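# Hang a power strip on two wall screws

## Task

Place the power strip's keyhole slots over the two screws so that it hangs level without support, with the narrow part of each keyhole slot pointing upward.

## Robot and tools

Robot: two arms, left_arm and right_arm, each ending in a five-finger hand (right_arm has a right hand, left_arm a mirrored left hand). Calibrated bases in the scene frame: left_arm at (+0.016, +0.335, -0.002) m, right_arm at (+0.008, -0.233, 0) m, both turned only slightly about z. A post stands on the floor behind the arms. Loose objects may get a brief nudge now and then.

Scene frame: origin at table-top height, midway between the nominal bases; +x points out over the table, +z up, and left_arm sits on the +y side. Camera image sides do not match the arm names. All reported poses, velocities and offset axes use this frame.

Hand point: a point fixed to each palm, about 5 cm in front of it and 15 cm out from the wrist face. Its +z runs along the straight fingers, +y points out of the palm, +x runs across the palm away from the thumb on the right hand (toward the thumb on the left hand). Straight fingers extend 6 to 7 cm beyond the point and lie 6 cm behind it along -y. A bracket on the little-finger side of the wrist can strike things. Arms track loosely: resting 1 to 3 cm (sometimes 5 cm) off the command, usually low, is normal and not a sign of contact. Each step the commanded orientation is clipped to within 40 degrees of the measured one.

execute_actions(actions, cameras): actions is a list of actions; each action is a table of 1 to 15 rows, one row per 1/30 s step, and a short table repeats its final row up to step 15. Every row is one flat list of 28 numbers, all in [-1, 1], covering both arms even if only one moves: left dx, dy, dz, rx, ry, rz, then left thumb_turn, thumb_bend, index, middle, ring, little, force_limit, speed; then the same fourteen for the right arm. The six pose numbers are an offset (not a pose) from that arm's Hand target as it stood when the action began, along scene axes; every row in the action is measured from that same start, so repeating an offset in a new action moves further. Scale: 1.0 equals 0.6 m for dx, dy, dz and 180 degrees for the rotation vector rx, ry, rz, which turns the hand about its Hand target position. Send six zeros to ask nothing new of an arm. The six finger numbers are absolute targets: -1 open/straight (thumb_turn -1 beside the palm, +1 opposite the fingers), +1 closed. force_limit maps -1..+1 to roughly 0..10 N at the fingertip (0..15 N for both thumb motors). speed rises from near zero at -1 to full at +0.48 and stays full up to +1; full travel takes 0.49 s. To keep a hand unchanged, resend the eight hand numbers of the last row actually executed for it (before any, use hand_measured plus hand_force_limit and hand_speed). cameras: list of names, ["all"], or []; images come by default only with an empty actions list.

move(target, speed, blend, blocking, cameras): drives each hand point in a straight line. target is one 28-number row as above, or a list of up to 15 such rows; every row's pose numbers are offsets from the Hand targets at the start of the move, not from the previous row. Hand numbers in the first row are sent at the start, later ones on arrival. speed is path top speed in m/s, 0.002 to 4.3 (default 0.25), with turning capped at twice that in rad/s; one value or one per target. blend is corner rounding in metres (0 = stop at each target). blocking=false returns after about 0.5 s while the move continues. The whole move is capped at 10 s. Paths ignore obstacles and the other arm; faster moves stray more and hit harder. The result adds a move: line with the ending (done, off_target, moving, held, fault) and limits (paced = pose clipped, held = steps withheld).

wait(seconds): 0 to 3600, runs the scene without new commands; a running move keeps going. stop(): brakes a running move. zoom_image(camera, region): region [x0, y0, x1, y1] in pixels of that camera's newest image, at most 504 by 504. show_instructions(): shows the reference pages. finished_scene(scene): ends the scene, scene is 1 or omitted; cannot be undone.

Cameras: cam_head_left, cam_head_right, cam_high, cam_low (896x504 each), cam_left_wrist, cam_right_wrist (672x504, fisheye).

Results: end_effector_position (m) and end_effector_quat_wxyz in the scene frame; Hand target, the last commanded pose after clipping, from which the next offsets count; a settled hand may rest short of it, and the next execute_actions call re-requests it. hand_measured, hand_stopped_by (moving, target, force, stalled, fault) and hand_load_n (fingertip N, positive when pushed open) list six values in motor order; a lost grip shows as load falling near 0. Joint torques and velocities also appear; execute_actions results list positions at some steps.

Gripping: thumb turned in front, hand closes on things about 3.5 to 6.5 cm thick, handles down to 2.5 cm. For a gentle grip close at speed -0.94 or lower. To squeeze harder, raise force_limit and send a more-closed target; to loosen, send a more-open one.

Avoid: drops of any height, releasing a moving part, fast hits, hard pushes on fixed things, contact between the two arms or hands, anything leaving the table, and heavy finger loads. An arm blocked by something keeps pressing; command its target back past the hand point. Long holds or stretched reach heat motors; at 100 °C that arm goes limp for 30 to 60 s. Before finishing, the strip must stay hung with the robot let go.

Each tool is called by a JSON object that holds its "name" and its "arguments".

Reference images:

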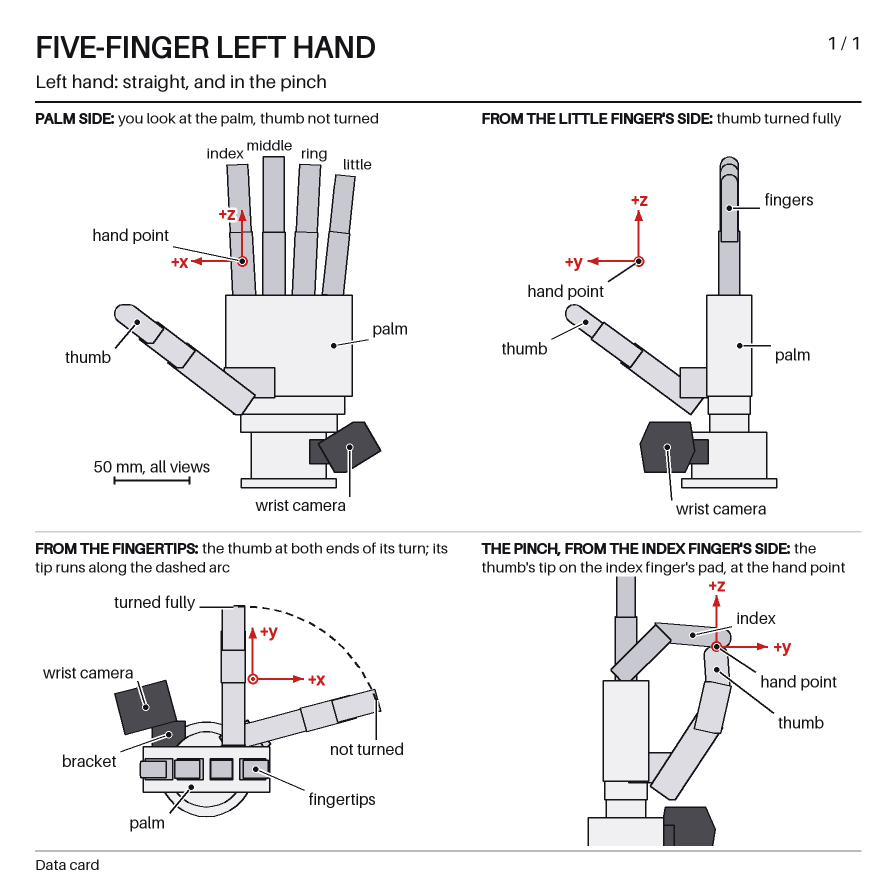

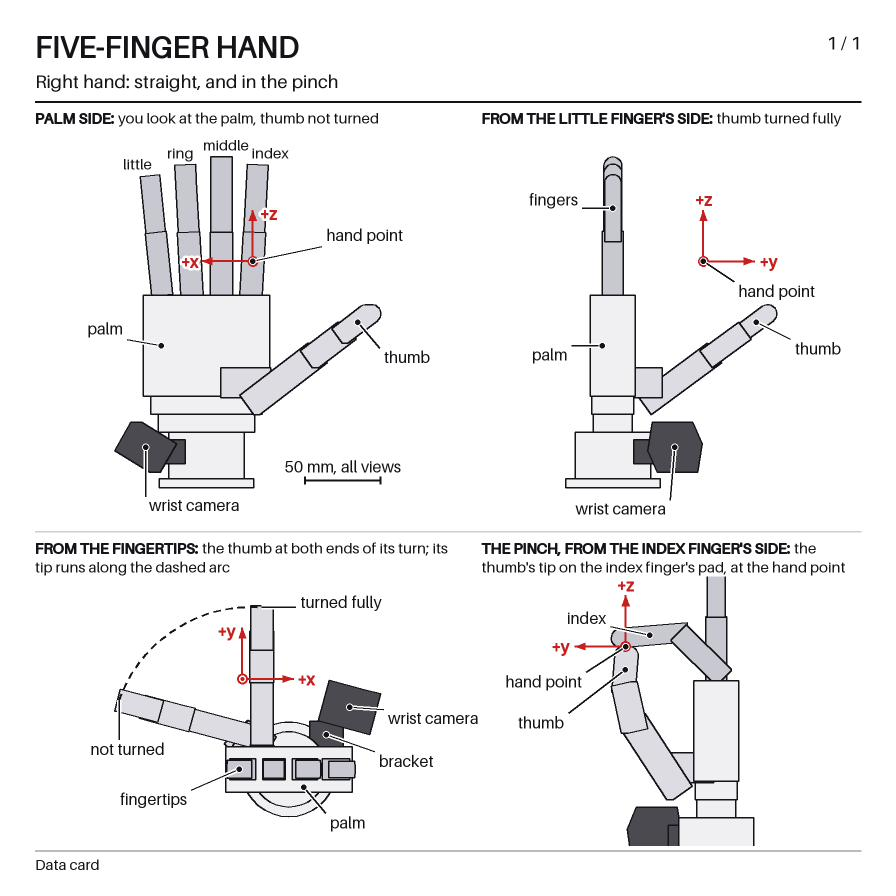

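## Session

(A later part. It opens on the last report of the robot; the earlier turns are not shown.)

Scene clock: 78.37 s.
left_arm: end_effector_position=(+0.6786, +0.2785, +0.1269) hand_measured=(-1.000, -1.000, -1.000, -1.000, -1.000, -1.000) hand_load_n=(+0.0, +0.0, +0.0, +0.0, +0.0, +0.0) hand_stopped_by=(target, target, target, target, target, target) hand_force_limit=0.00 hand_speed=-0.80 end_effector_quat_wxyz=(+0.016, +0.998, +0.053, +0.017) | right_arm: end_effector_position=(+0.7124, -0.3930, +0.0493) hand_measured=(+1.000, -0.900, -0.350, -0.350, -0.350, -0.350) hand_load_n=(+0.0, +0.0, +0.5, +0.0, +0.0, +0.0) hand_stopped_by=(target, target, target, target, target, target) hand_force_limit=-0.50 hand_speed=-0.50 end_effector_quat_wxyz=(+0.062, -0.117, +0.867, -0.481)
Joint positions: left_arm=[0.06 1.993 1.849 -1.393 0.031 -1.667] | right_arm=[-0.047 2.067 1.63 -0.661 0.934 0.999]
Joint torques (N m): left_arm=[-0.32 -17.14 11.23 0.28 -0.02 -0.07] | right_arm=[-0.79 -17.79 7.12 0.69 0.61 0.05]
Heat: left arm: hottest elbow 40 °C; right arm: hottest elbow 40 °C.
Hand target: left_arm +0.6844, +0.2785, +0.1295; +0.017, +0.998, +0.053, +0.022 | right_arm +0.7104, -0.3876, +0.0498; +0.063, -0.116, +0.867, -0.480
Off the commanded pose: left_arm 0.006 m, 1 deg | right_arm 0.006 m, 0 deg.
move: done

{"name": "move", "arguments": {"target": [[0,0,0,0,0,0,-1,-1,-1,-1,-1,-1,0,-0.8, 0,0.0,-0.012,0,0,0,1,-0.9,-0.35,-0.35,-0.35,-0.35,-0.5,-0.5],[0,0,0,0,0,0,-1,-1,-1,-1,-1,-1,0,-0.8, 0,0.0,-0.012,0,0,0,1,-0.42,-0.35,-0.35,-0.35,-0.35,-0.5,-0.85]], "speed": 0.08, "cameras": ["cam_right_wrist"]}}

Scene clock: 81.87 s.
left_arm: end_effector_position=(+0.6786, +0.2785, +0.1269) hand_measured=(-1.000, -1.000, -1.000, -1.000, -1.000, -1.000) hand_load_n=(+0.0, +0.0, +0.0, +0.0, +0.0, +0.0) hand_stopped_by=(target, target, target, target, target, target) hand_force_limit=0.00 hand_speed=-0.80 end_effector_quat_wxyz=(+0.016, +0.998, +0.053, +0.017) | right_arm: end_effector_position=(+0.7124, -0.3930, +0.0493) hand_measured=(+1.000, -0.420, -0.350, -0.350, -0.350, -0.350) hand_load_n=(+0.0, +0.0, +0.0, +0.0, -0.5, +0.0) hand_stopped_by=(target, target, target, target, target, target) hand_force_limit=-0.50 hand_speed=-0.85 end_effector_quat_wxyz=(+0.062, -0.117, +0.867, -0.481)
Joint positions: left_arm=[0.06 1.993 1.849 -1.393 0.031 -1.667] | right_arm=[-0.047 2.067 1.63 -0.661 0.934 0.999]
Joint torques (N m): left_arm=[-0.21 -17.2 11.22 0.2 -0.04 -0.07] | right_arm=[-0.73 -17.14 6.63 1.35 0.61 0.05]
Heat: left arm: hottest elbow 40 °C; right arm: hottest elbow 40 °C.
Hand target: left_arm +0.6844, +0.2785, +0.1295; +0.017, +0.998, +0.053, +0.022 | right_arm +0.7104, -0.3876, +0.0426; +0.063, -0.116, +0.867, -0.480
Off the commanded pose: left_arm 0.006 m, 1 deg | right_arm 0.009 m, 0 deg.
move: done

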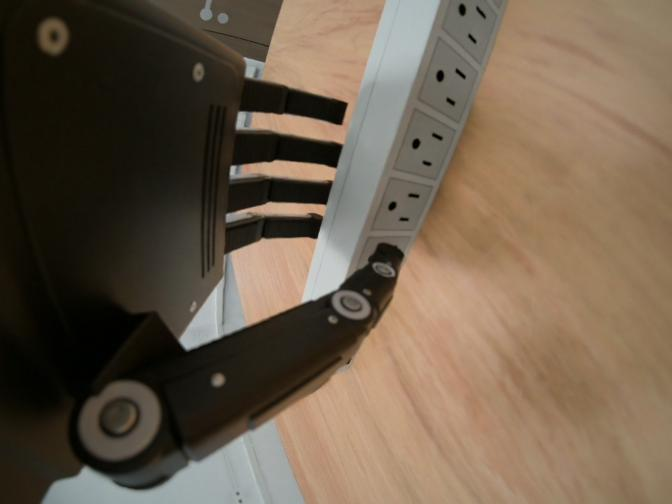

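{"name": "move", "arguments": {"target": [0,0,0,0,0,0,-1,-1,-1,-1,-1,-1,0,-0.8, 0,0.0,0,0,0,0,1,-0.42,0.15,0.15,0.15,0.15,-0.3,-0.9], "speed": 0.08, "cameras": ["cam_right_wrist","cam_low"]}}

{"name": "zoom_image", "arguments": {"camera": "cam_low", "region": [260, 230, 410, 390]}}

Scene clock: 83.93 s.
left_arm: end_effector_position=(+0.6786, +0.2785, +0.1269) hand_measured=(-1.000, -1.000, -1.000, -1.000, -1.000, -1.000) hand_load_n=(+0.0, -0.5, +0.0, +0.0, +0.0, +0.0) hand_stopped_by=(target, target, target, target, target, target) hand_force_limit=0.00 hand_speed=-0.80 end_effector_quat_wxyz=(+0.016, +0.998, +0.053, +0.017) | right_arm: end_effector_position=(+0.7125, -0.3931, +0.0495) hand_measured=(+1.000, -0.422, -0.054, -0.072, -0.036, +0.030) hand_load_n=(+2.5, +7.0, +4.0, +0.0, +1.0, +4.0) hand_stopped_by=(target, target, force, force, force, force) hand_force_limit=-0.30 hand_speed=-0.90 end_effector_quat_wxyz=(+0.063, -0.117, +0.867, -0.481)
Joint positions: left_arm=[0.06 1.993 1.849 -1.393 0.031 -1.667] | right_arm=[-0.047 2.067 1.63 -0.661 0.935 1.001]
Joint torques (N m): left_arm=[-0.5 -17.32 11.19 0.27 -0.04 -0.06] | right_arm=[-0.67 -17.03 6.58 1.32 0.57 0.03]
Heat: left arm: hottest elbow 40 °C; right arm: hottest elbow 40 °C.
Hand target: left_arm +0.6844, +0.2785, +0.1295; +0.017, +0.998, +0.053, +0.022 | right_arm +0.7104, -0.3876, +0.0426; +0.063, -0.117, +0.867, -0.480
Off the commanded pose: left_arm 0.006 m, 1 deg | right_arm 0.009 m, 0 deg.
move: done
Images, in order (width x height): cam_low 896x504, cam_right_wrist 672x504.

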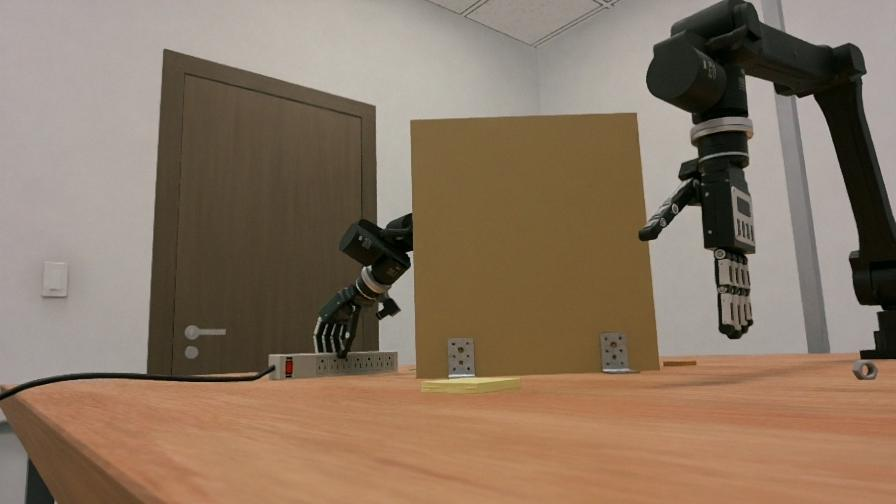

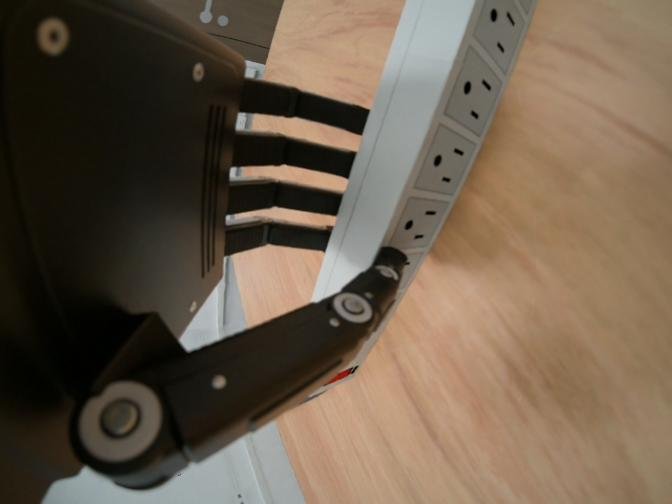

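Scaled by 3.150 from the camera's image (finer frame: 1280x720).

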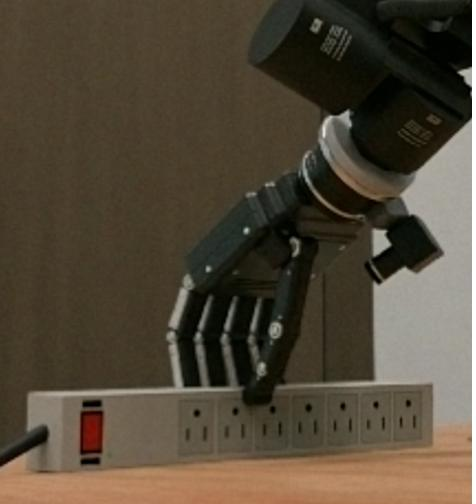

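{"name": "move", "arguments": {"target": [[0,0,0,0,0,0,-1,-1,-1,-1,-1,-1,0,-0.8, 0,0.0,0,0,0,0,1,-0.6,-0.3,-0.3,-0.3,-0.3,-0.5,-0.7],[0,0,0,0,0,0,-1,-1,-1,-1,-1,-1,0,-0.8, 0,0.0,-0.028,0,0,0,1,-0.6,-0.3,-0.3,-0.3,-0.3,-0.5,-0.7]], "speed": 0.08}}

Scene clock: 86.03 s.
left_arm: end_effector_position=(+0.6786, +0.2785, +0.1269) hand_measured=(-1.000, -1.000, -1.000, -1.000, -1.000, -1.000) hand_load_n=(+0.0, +0.0, +0.0, +0.0, +0.0, +0.0) hand_stopped_by=(target, target, target, target, target, target) hand_force_limit=0.00 hand_speed=-0.80 end_effector_quat_wxyz=(+0.016, +0.998, +0.053, +0.017) | right_arm: end_effector_position=(+0.7129, -0.3931, +0.0453) hand_measured=(+1.000, -0.600, -0.300, -0.300, -0.300, -0.300) hand_load_n=(+0.0, -0.5, +0.0, +0.0, +0.0, +0.0) hand_stopped_by=(target, target, target, target, target, target) hand_force_limit=-0.50 hand_speed=-0.70 end_effector_quat_wxyz=(+0.069, -0.113, +0.866, -0.482)
Joint positions: left_arm=[0.06 1.993 1.849 -1.393 0.031 -1.667] | right_arm=[-0.047 2.067 1.613 -0.631 0.935 1.001]
Joint torques (N m): left_arm=[-0.32 -17.32 11.18 0.27 -0.03 -0.06] | right_arm=[-0.67 -15.27 6.57 1.58 0.58 0.04]
Heat: left arm: hottest elbow 40 °C; right arm: hottest elbow 40 °C.
Hand target: left_arm +0.6844, +0.2785, +0.1295; +0.017, +0.998, +0.053, +0.022 | right_arm +0.7105, -0.3876, +0.0258; +0.064, -0.116, +0.867, -0.480
Off the commanded pose: left_arm 0.006 m, 1 deg | right_arm 0.020 m, 1 deg.
move: off_target (right_arm)

{"name": "move", "arguments": {"target": [[0,0,0,0,0,0,-1,-1,-1,-1,-1,-1,0,-0.8, 0,0.0,-0.015,0,0,0,1,-0.6,-0.3,-0.3,-0.3,-0.3,-0.5,-0.7],[0,0,0,0,0,0,-1,-1,-1,-1,-1,-1,0,-0.8, 0,0.0,-0.015,0,0,0,1,-0.42,-0.3,-0.3,-0.3,-0.3,-0.5,-0.85]], "speed": 0.08}}

{"name": "move", "arguments": {"target": [0,0,0,0,0,0,-1,-1,-1,-1,-1,-1,0,-0.8, 0,0.0,0,0,0,0,1,-0.42,0.15,0.15,0.15,0.15,-0.1,-0.9], "speed": 0.08, "cameras": ["cam_right_wrist","cam_low"]}}

{"name": "zoom_image", "arguments": {"camera": "cam_low", "region": [260, 230, 410, 390]}}

Scene clock: 88.23 s.
left_arm: end_effector_position=(+0.6786, +0.2785, +0.1269) hand_measured=(-1.000, -1.000, -1.000, -1.000, -1.000, -1.000) hand_load_n=(+0.0, +0.0, +0.0, +0.0, +0.0, +0.0) hand_stopped_by=(target, target, target, target, target, target) hand_force_limit=0.00 hand_speed=-0.80 end_effector_quat_wxyz=(+0.016, +0.998, +0.053, +0.017) | right_arm: end_effector_position=(+0.7137, -0.3932, +0.0405) hand_measured=(+1.000, -0.420, -0.300, -0.300, -0.300, -0.300) hand_load_n=(+0.0, +0.0, +0.0, +0.0, +0.0, +0.0) hand_stopped_by=(target, target, target, target, target, target) hand_force_limit=-0.50 hand_speed=-0.85 end_effector_quat_wxyz=(+0.071, -0.112, +0.866, -0.483)
Joint positions: left_arm=[0.06 1.993 1.849 -1.393 0.031 -1.667] | right_arm=[-0.047 2.073 1.607 -0.612 0.935 1.001]
Joint torques (N m): left_arm=[-0.38 -17.08 11.28 0.25 -0.03 -0.05] | right_arm=[-0.73 -14.86 6.52 1.59 0.57 0.04]
Heat: left arm: hottest elbow 40 °C; right arm: hottest elbow 40 °C.
Hand target: left_arm +0.6844, +0.2785, +0.1295; +0.017, +0.998, +0.053, +0.022 | right_arm +0.7105, -0.3876, +0.0169; +0.064, -0.116, +0.867, -0.480
Off the commanded pose: left_arm 0.006 m, 1 deg | right_arm 0.025 m, 1 deg.
move: off_target (right_arm); target 2's new numbers were sent with right_arm's hand 0.025 m and 1 deg from that target

Scene clock: 89.83 s.
left_arm: end_effector_position=(+0.6786, +0.2785, +0.1269) hand_measured=(-1.000, -1.000, -1.000, -1.000, -1.000, -1.000) hand_load_n=(+0.0, -0.5, +0.0, +0.0, +0.0, +0.0) hand_stopped_by=(target, target, target, target, target, target) hand_force_limit=0.00 hand_speed=-0.80 end_effector_quat_wxyz=(+0.016, +0.998, +0.053, +0.017) | right_arm: end_effector_position=(+0.7143, -0.3932, +0.0408) hand_measured=(+1.000, -0.422, -0.050, -0.060, -0.014, +0.070) hand_load_n=(+3.0, +10.0, +4.5, +1.0, +1.5, +5.0) hand_stopped_by=(target, target, force, force, force, force) hand_force_limit=-0.10 hand_speed=-0.90 end_effector_quat_wxyz=(+0.073, -0.111, +0.866, -0.483)
Joint positions: left_arm=[0.06 1.993 1.849 -1.393 0.031 -1.667] | right_arm=[-0.047 2.073 1.607 -0.61 0.935 1.001]
Joint torques (N m): left_arm=[-0.5 -17.38 11.19 0.24 -0.03 -0.06] | right_arm=[-0.73 -15.03 6.56 1.5 0.56 0.04]
Heat: left arm: hottest elbow 40 °C; right arm: hottest elbow 39 °C.
Hand target: left_arm +0.6844, +0.2785, +0.1295; +0.017, +0.998, +0.053, +0.022 | right_arm +0.7105, -0.3876, +0.0169; +0.064, -0.116, +0.867, -0.480
Off the commanded pose: left_arm 0.006 m, 1 deg | right_arm 0.025 m, 1 deg.
move: done
Images, in order (width x height): cam_low 896x504, cam_right_wrist 672x504.

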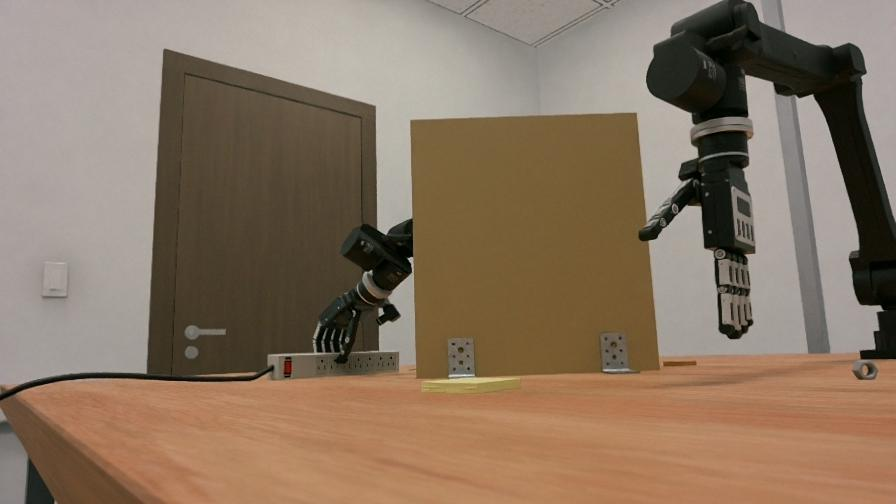

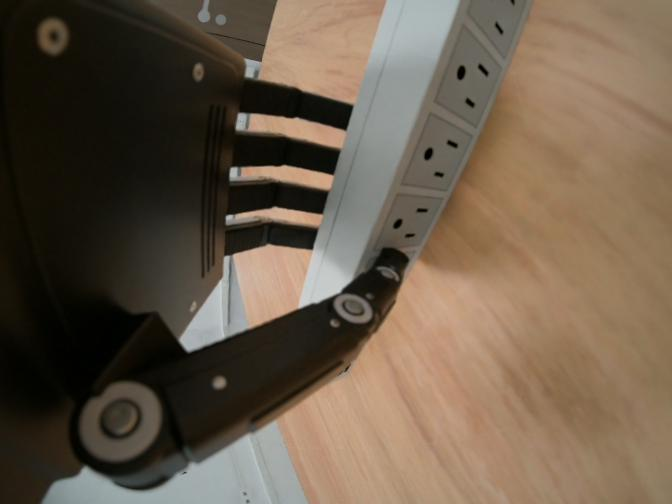

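Scaled by 3.150 from the camera's image (finer frame: 1280x720).

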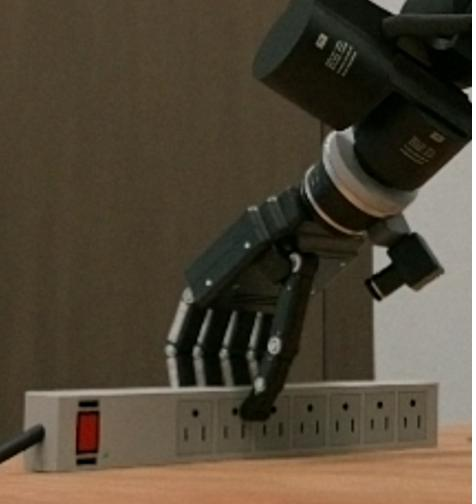

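{"name": "move", "arguments": {"target": [0,0,0,0,0,0,-1,-1,-1,-1,-1,-1,0,-0.8, -0.01,0.0,0.19,0,0,0,1,-0.42,0.15,0.15,0.15,0.15,-0.1,-0.9], "speed": 0.08, "cameras": ["cam_right_wrist","cam_low","cam_high"]}}

{"name": "zoom_image", "arguments": {"camera": "cam_low", "region": [220, 200, 440, 390]}}

Scene clock: 92.30 s.
left_arm: end_effector_position=(+0.6786, +0.2785, +0.1269) hand_measured=(-1.000, -1.000, -1.000, -1.000, -1.000, -1.000) hand_load_n=(+0.0, +0.0, +0.0, +0.0, +0.0, +0.0) hand_stopped_by=(target, target, target, target, target, target) hand_force_limit=0.00 hand_speed=-0.80 end_effector_quat_wxyz=(+0.016, +0.998, +0.053, +0.017) | right_arm: end_effector_position=(+0.6852, -0.3901, +0.0918) hand_measured=(+1.000, -0.422, -0.050, -0.060, -0.014, +0.070) hand_load_n=(+4.0, +10.0, +6.0, +1.0, +0.0, +3.0) hand_stopped_by=(target, target, force, force, force, force) hand_force_limit=-0.10 hand_speed=-0.90 end_effector_quat_wxyz=(+0.035, -0.129, +0.871, -0.473)
Joint positions: left_arm=[0.06 1.993 1.849 -1.393 0.031 -1.667] | right_arm=[-0.047 1.987 1.638 -0.824 0.93 1.014]
Joint torques (N m): left_arm=[-0.5 -17.14 11.23 0.23 -0.03 -0.07] | right_arm=[-0.85 -18.37 11.85 0.44 0.77 -0.09]
Heat: left arm: hottest elbow 40 °C; right arm: hottest elbow 40 °C.
Hand target: left_arm +0.6844, +0.2785, +0.1295; +0.017, +0.998, +0.053, +0.022 | right_arm +0.7044, -0.3877, +0.1308; +0.063, -0.116, +0.867, -0.480
Off the commanded pose: left_arm 0.006 m, 1 deg | right_arm 0.044 m, 4 deg.
move: off_target (right_arm)
Images, in order (width x height): cam_high 896x504, cam_low 896x504, cam_right_wrist 672x504.

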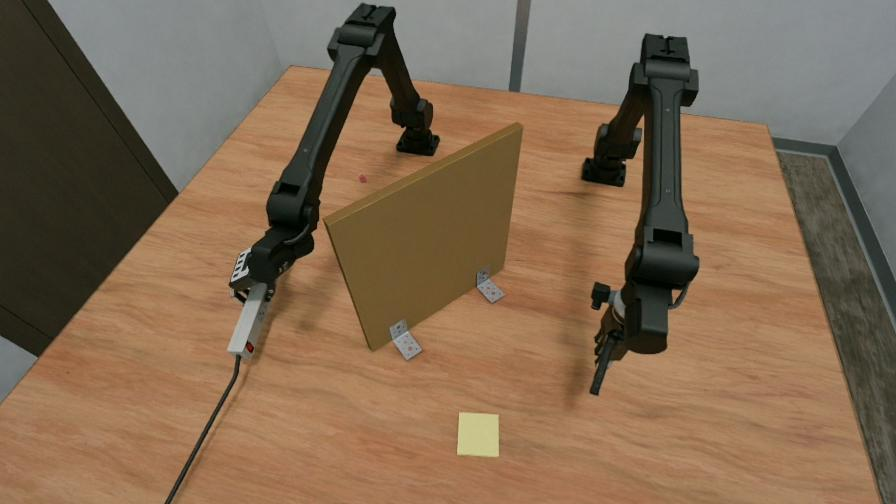

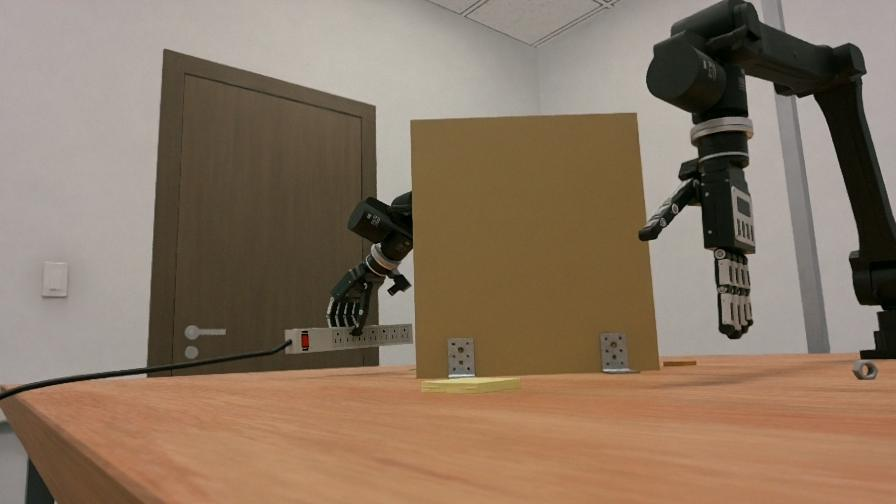

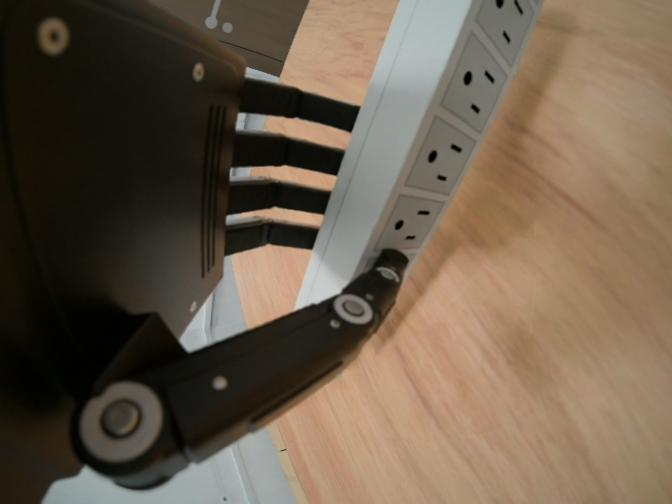

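Scaled by 2.291 from the camera's image (finer frame: 1280x720).

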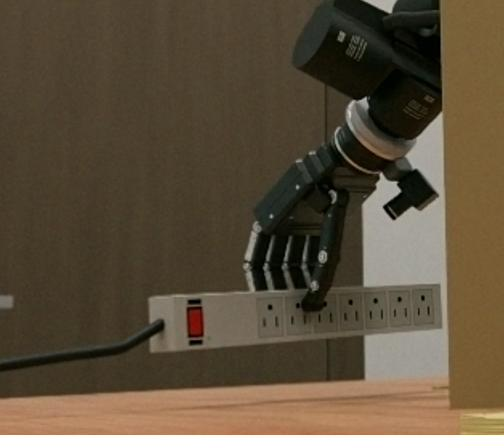

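{"name": "move", "arguments": {"target": [[0,0,0,0,0,0,-1,-1,-1,-1,-1,-1,0,-0.8, 0.0,0.0,0.08,0,0,0,1,-0.42,0.15,0.15,0.15,0.15,-0.1,-0.9],[0,0,0,0,0,0,-1,-1,-1,-1,-1,-1,0,-0.8, 0.0,0.0,0.1,0.365,0.099,0,1,-0.42,0.15,0.15,0.15,0.15,-0.1,-0.9]], "speed": [0.08,0.12], "blend": [0.01,0], "cameras": ["all"]}}

{"name": "zoom_image", "arguments": {"camera": "cam_low", "region": [220, 200, 440, 390]}}

Scene clock: 99.67 s.
left_arm: end_effector_position=(+0.6786, +0.2785, +0.1269) hand_measured=(-1.000, -1.000, -1.000, -1.000, -1.000, -1.000) hand_load_n=(+0.0, +0.0, +0.0, +0.0, +0.0, +0.0) hand_stopped_by=(target, target, target, target, target, target) hand_force_limit=0.00 hand_speed=-0.80 end_effector_quat_wxyz=(+0.016, +0.998, +0.053, +0.017) | right_arm: end_effector_position=(+0.6995, -0.3831, +0.1794) hand_measured=(+1.000, -0.422, -0.050, -0.060, -0.014, +0.070) hand_load_n=(+4.0, +9.5, +8.5, +2.0, +0.5, +1.5) hand_stopped_by=(target, target, force, force, force, force) hand_force_limit=-0.10 hand_speed=-0.90 end_effector_quat_wxyz=(+0.052, -0.103, +0.991, +0.063)
Joint positions: left_arm=[0.06 1.993 1.849 -1.393 0.031 -1.667] | right_arm=[-0.337 2.278 2.436 -1.691 -0.159 1.015]
Joint torques (N m): left_arm=[-0.32 -17.49 11.21 0.18 -0.03 -0.06] | right_arm=[-1.85 -18.73 11.25 -0.34 -0.76 -0.28]
Heat: left arm: hottest elbow 41 °C; right arm: hottest elbow 41 °C.
Hand target: left_arm +0.6844, +0.2785, +0.1295; +0.017, +0.998, +0.053, +0.022 | right_arm +0.7045, -0.3878, +0.1908; -0.012, -0.133, +0.987, +0.088
Off the commanded pose: left_arm 0.006 m, 1 deg | right_arm 0.013 m, 9 deg.
joint sent to its limit (right arm) — joint 4 (wrist pitch), lower limit. The joint targets are off in orientation, not in position.
move: off_target (right_arm)

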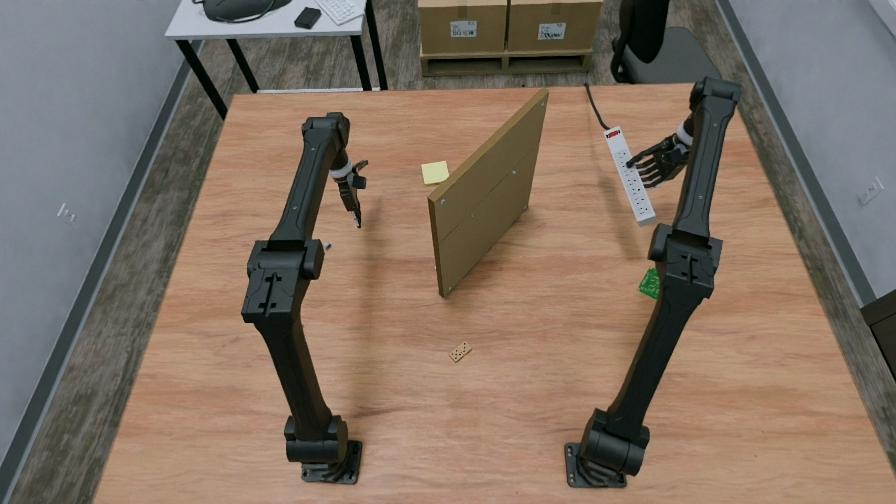

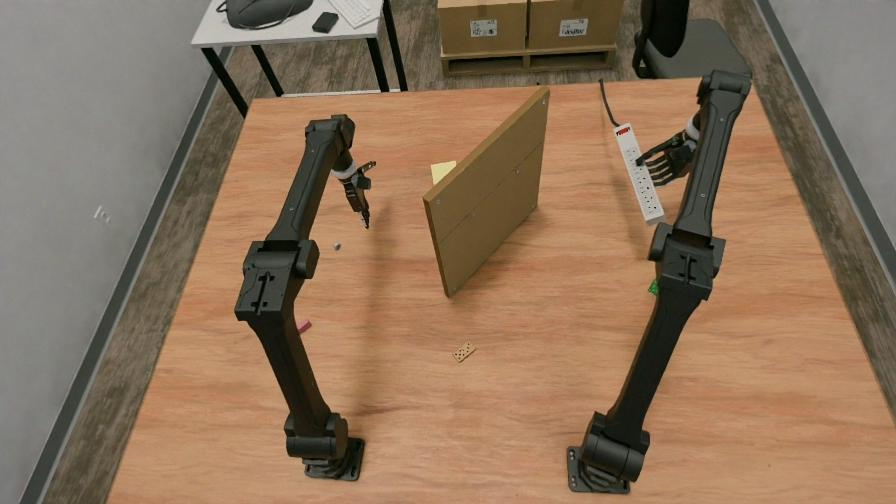

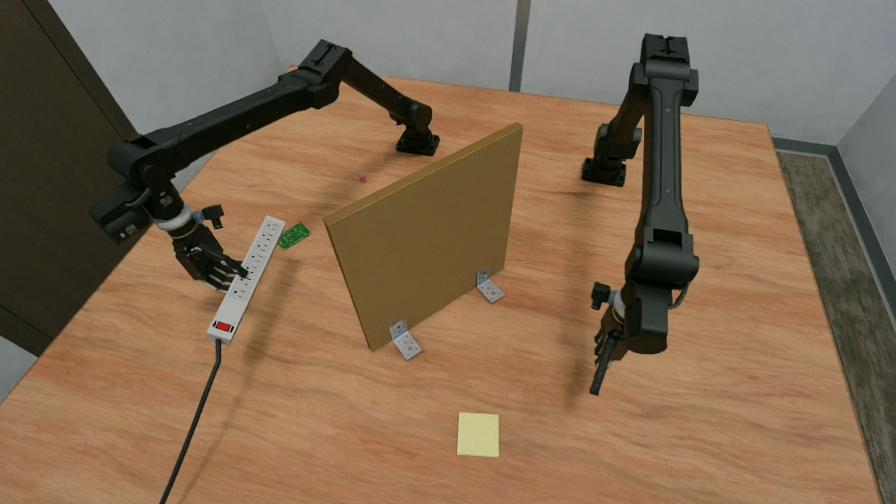

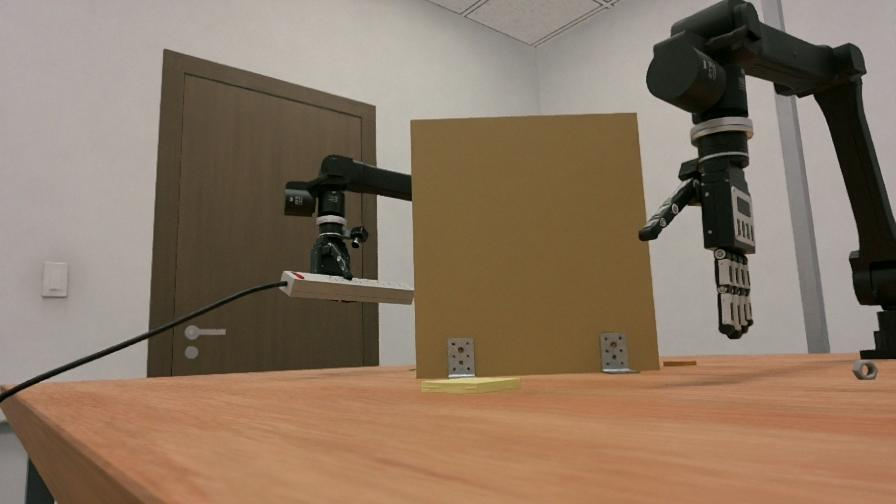

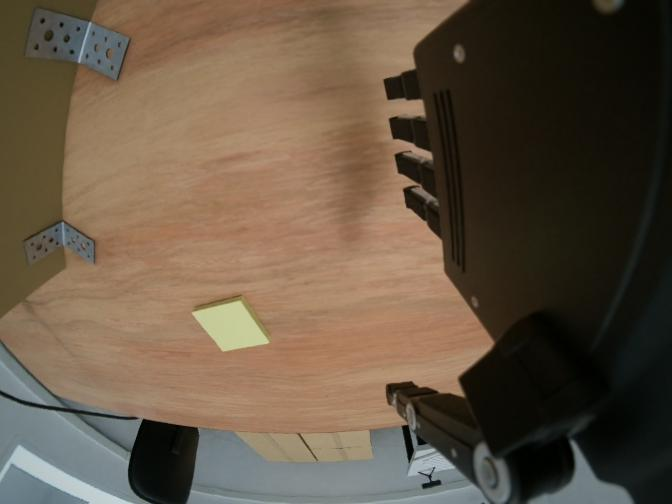

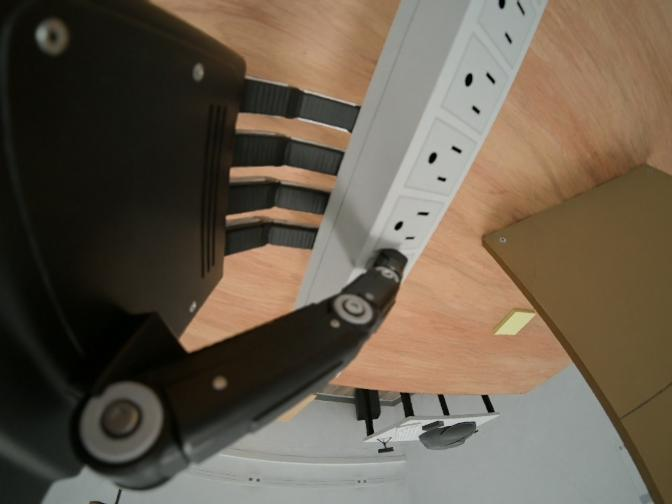

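Scaled by 2.291 from the camera's image (finer frame: 1280x720).

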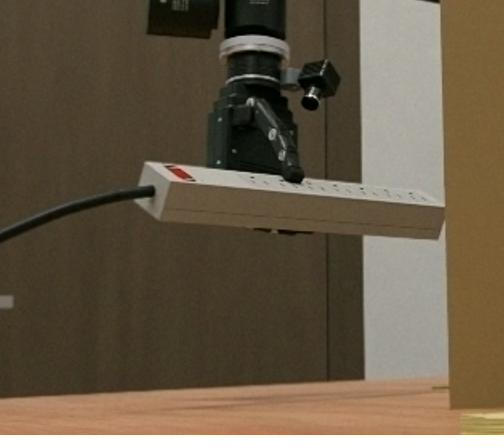

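{"name": "move", "arguments": {"target": [0,0,0,0,0,0,-1,-1,-1,-1,-1,-1,0,-0.8, -0.1,0.05,-0.11,0,0,0,1,-0.42,0.15,0.15,0.15,0.15,-0.1,-0.9], "speed": 0.1, "cameras": ["all"]}}

{"name": "zoom_image", "arguments": {"camera": "cam_low", "region": [220, 200, 440, 390]}}

Scene clock: 103.83 s.
left_arm: end_effector_position=(+0.6786, +0.2785, +0.1269) hand_measured=(-1.000, -1.000, -1.000, -1.000, -1.000, -1.000) hand_load_n=(+0.0, +0.0, +0.0, +0.0, +0.0, +0.0) hand_stopped_by=(target, target, target, target, target, target) hand_force_limit=0.00 hand_speed=-0.80 end_effector_quat_wxyz=(+0.016, +0.998, +0.053, +0.017) | right_arm: end_effector_position=(+0.6488, -0.3650, +0.1096) hand_measured=(+1.000, -0.422, -0.050, -0.060, -0.014, +0.070) hand_load_n=(+3.5, +9.5, +8.0, +1.0, +0.5, +3.0) hand_stopped_by=(target, target, force, force, force, force) hand_force_limit=-0.10 hand_speed=-0.90 end_effector_quat_wxyz=(-0.020, -0.111, +0.989, +0.091)
Joint positions: left_arm=[0.06 1.993 1.849 -1.393 0.031 -1.667] | right_arm=[-0.333 2.216 2.14 -1.612 -0.144 0.991]
Joint torques (N m): left_arm=[-0.15 -17.26 11.18 0.27 -0.03 -0.07] | right_arm=[-0.62 -20.95 6.69 -0.23 -0.41 -0.35]
Heat: left arm: hottest elbow 41 °C; right arm: hottest elbow 41 °C.
Hand target: left_arm +0.6844, +0.2785, +0.1295; +0.017, +0.998, +0.053, +0.022 | right_arm +0.6444, -0.3578, +0.1248; -0.012, -0.132, +0.987, +0.088
Off the commanded pose: left_arm 0.006 m, 1 deg | right_arm 0.017 m, 3 deg.
move: off_target (right_arm)

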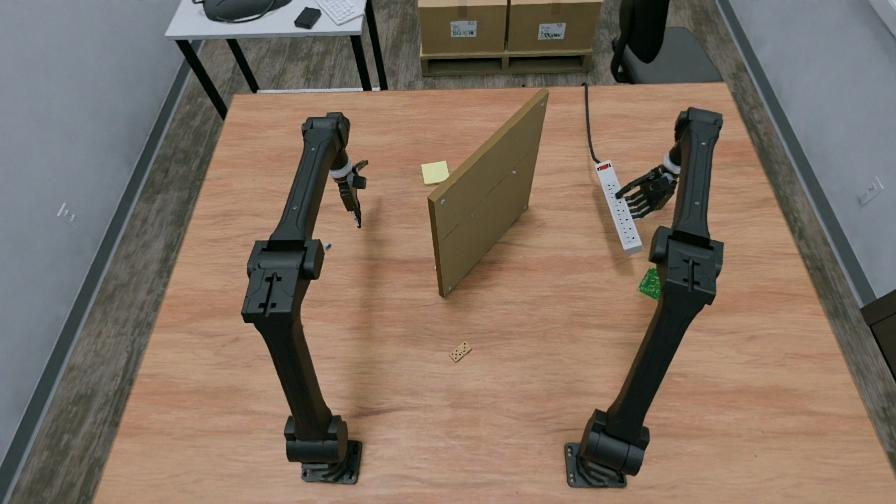

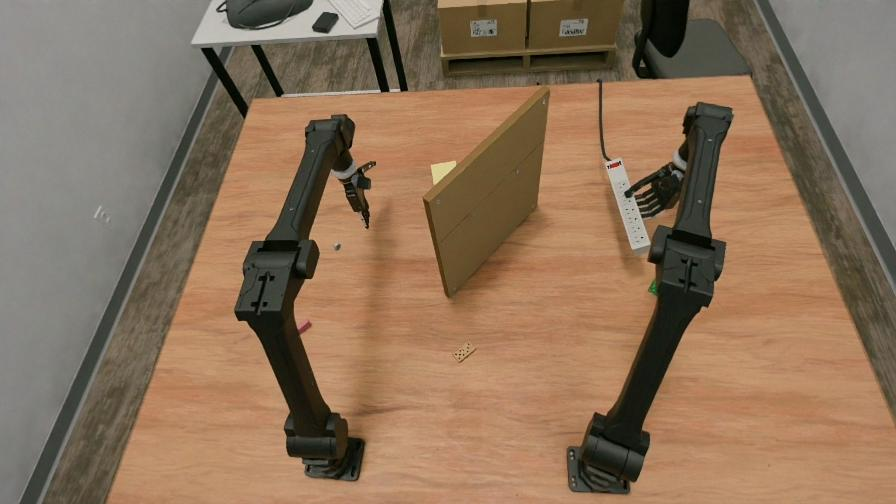

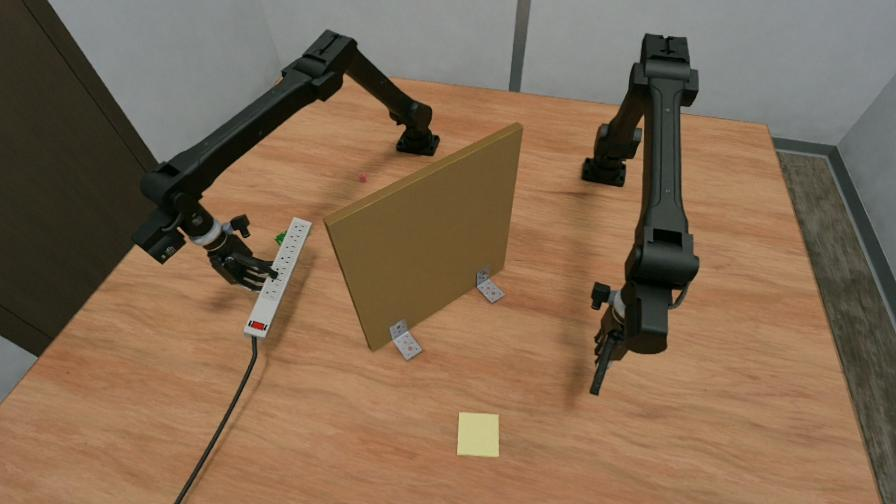

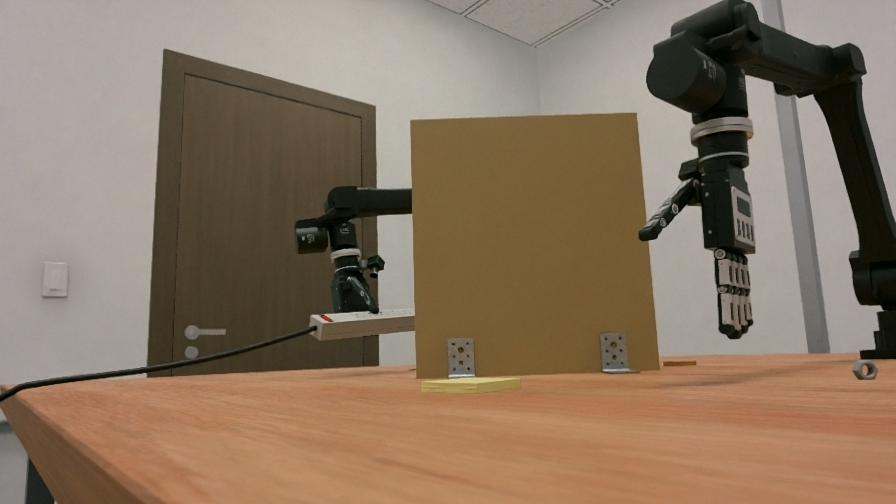

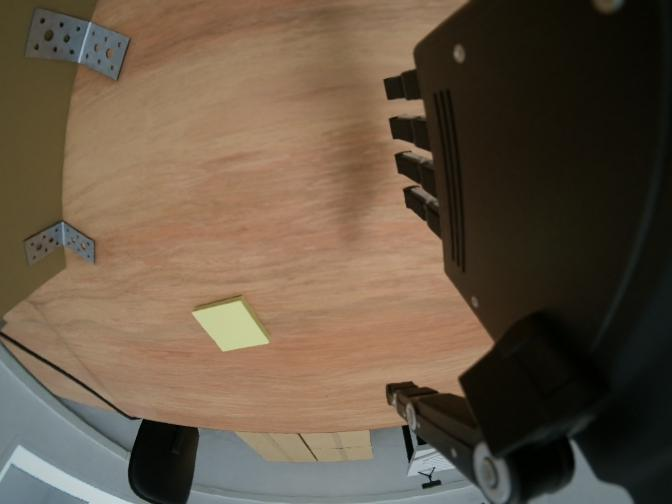

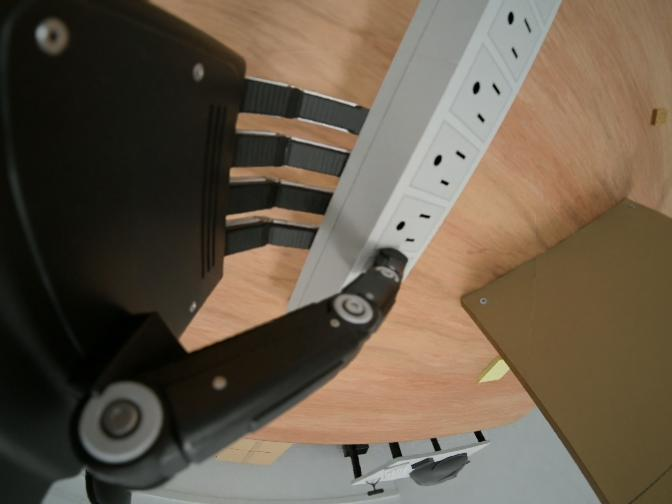

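Scaled by 2.291 from the camera's image (finer frame: 1280x720).

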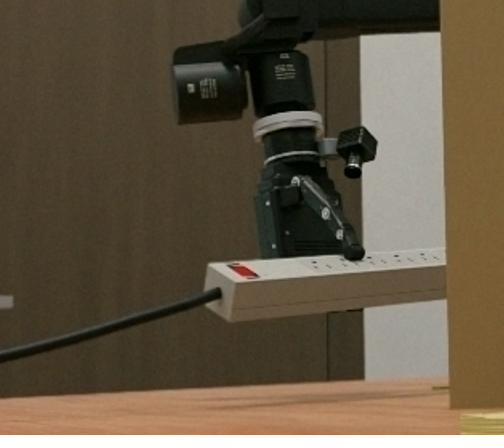

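{"name": "move", "arguments": {"target": [0,0,0,0,0,0,-1,-1,-1,-1,-1,-1,0,-0.8, -0.005,0.0,-0.112,0,0,0,1,-0.42,0.15,0.15,0.15,0.15,-0.1,-0.9], "speed": 0.08, "cameras": ["cam_low","cam_high","cam_right_wrist"]}}

{"name": "zoom_image", "arguments": {"camera": "cam_low", "region": [280, 250, 440, 390]}}

Scene clock: 109.30 s.
left_arm: end_effector_position=(+0.6786, +0.2785, +0.1269) hand_measured=(-1.000, -1.000, -1.000, -1.000, -1.000, -1.000) hand_load_n=(+0.0, +0.0, +0.0, +0.0, +0.5, +0.0) hand_stopped_by=(target, target, target, target, target, target) hand_force_limit=0.00 hand_speed=-0.80 end_effector_quat_wxyz=(+0.016, +0.998, +0.053, +0.017) | right_arm: end_effector_position=(+0.6448, -0.3636, +0.0576) hand_measured=(+1.000, -0.422, -0.050, -0.060, -0.014, +0.070) hand_load_n=(+3.0, +10.0, +7.0, +1.5, +0.5, +3.0) hand_stopped_by=(target, target, force, force, force, force) hand_force_limit=-0.10 hand_speed=-0.90 end_effector_quat_wxyz=(-0.011, -0.116, +0.989, +0.086)
Joint positions: left_arm=[0.06 1.993 1.849 -1.393 0.031 -1.667] | right_arm=[-0.333 2.212 1.997 -1.454 -0.144 0.982]
Joint torques (N m): left_arm=[-0.5 -17.14 11.23 0.21 -0.03 -0.08] | right_arm=[-0.67 -18.78 6.72 -0.03 -0.41 -0.3]
Heat: left arm: hottest elbow 41 °C; right arm: hottest elbow 41 °C.
Hand target: left_arm +0.6844, +0.2785, +0.1295; +0.017, +0.998, +0.053, +0.022 | right_arm +0.6414, -0.3578, +0.0576; -0.012, -0.132, +0.987, +0.088
Off the commanded pose: left_arm 0.006 m, 1 deg | right_arm 0.007 m, 2 deg.
move: done
Images, in order (width x height): cam_high 896x504, cam_low 896x504, cam_right_wrist 672x504.

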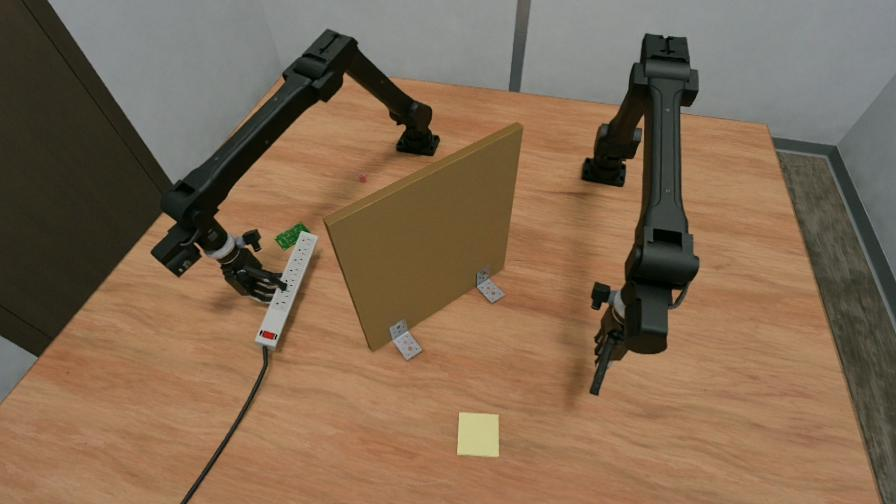

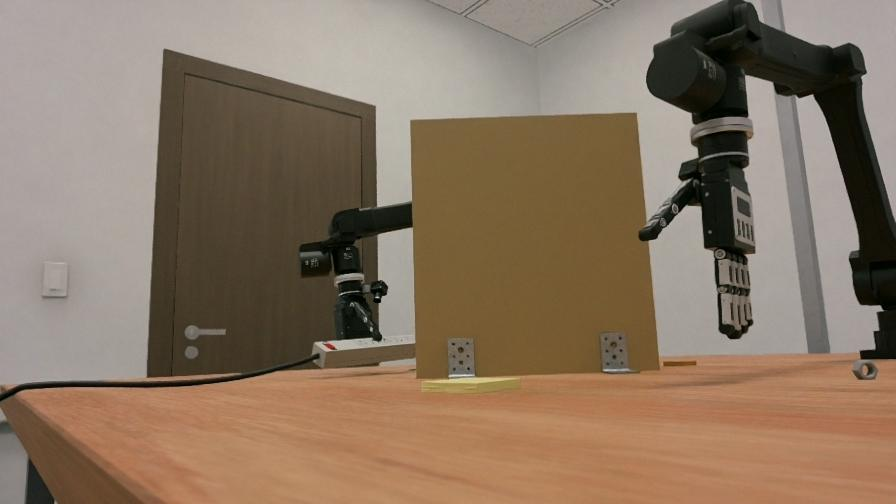

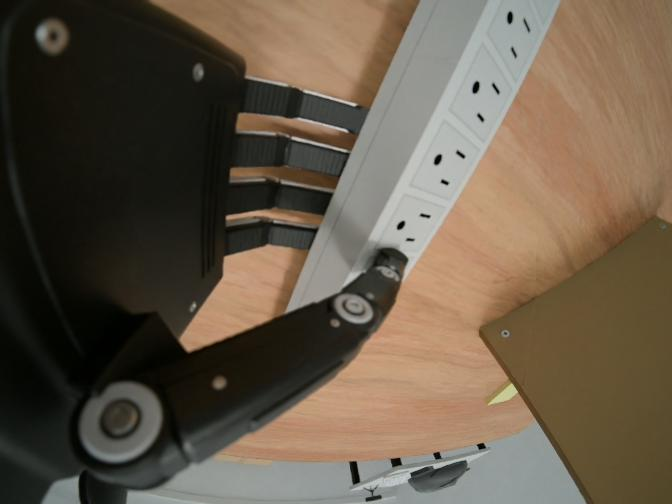

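Scaled by 3.150 from the camera's image (finer frame: 1280x720).

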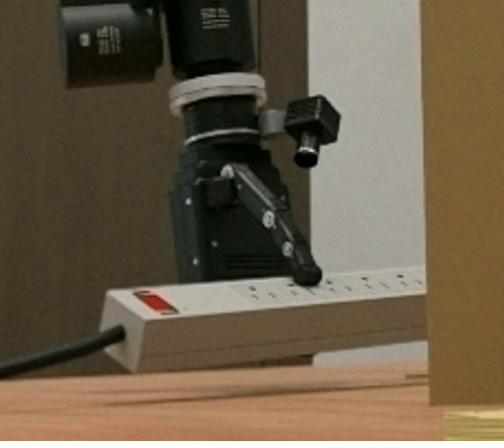

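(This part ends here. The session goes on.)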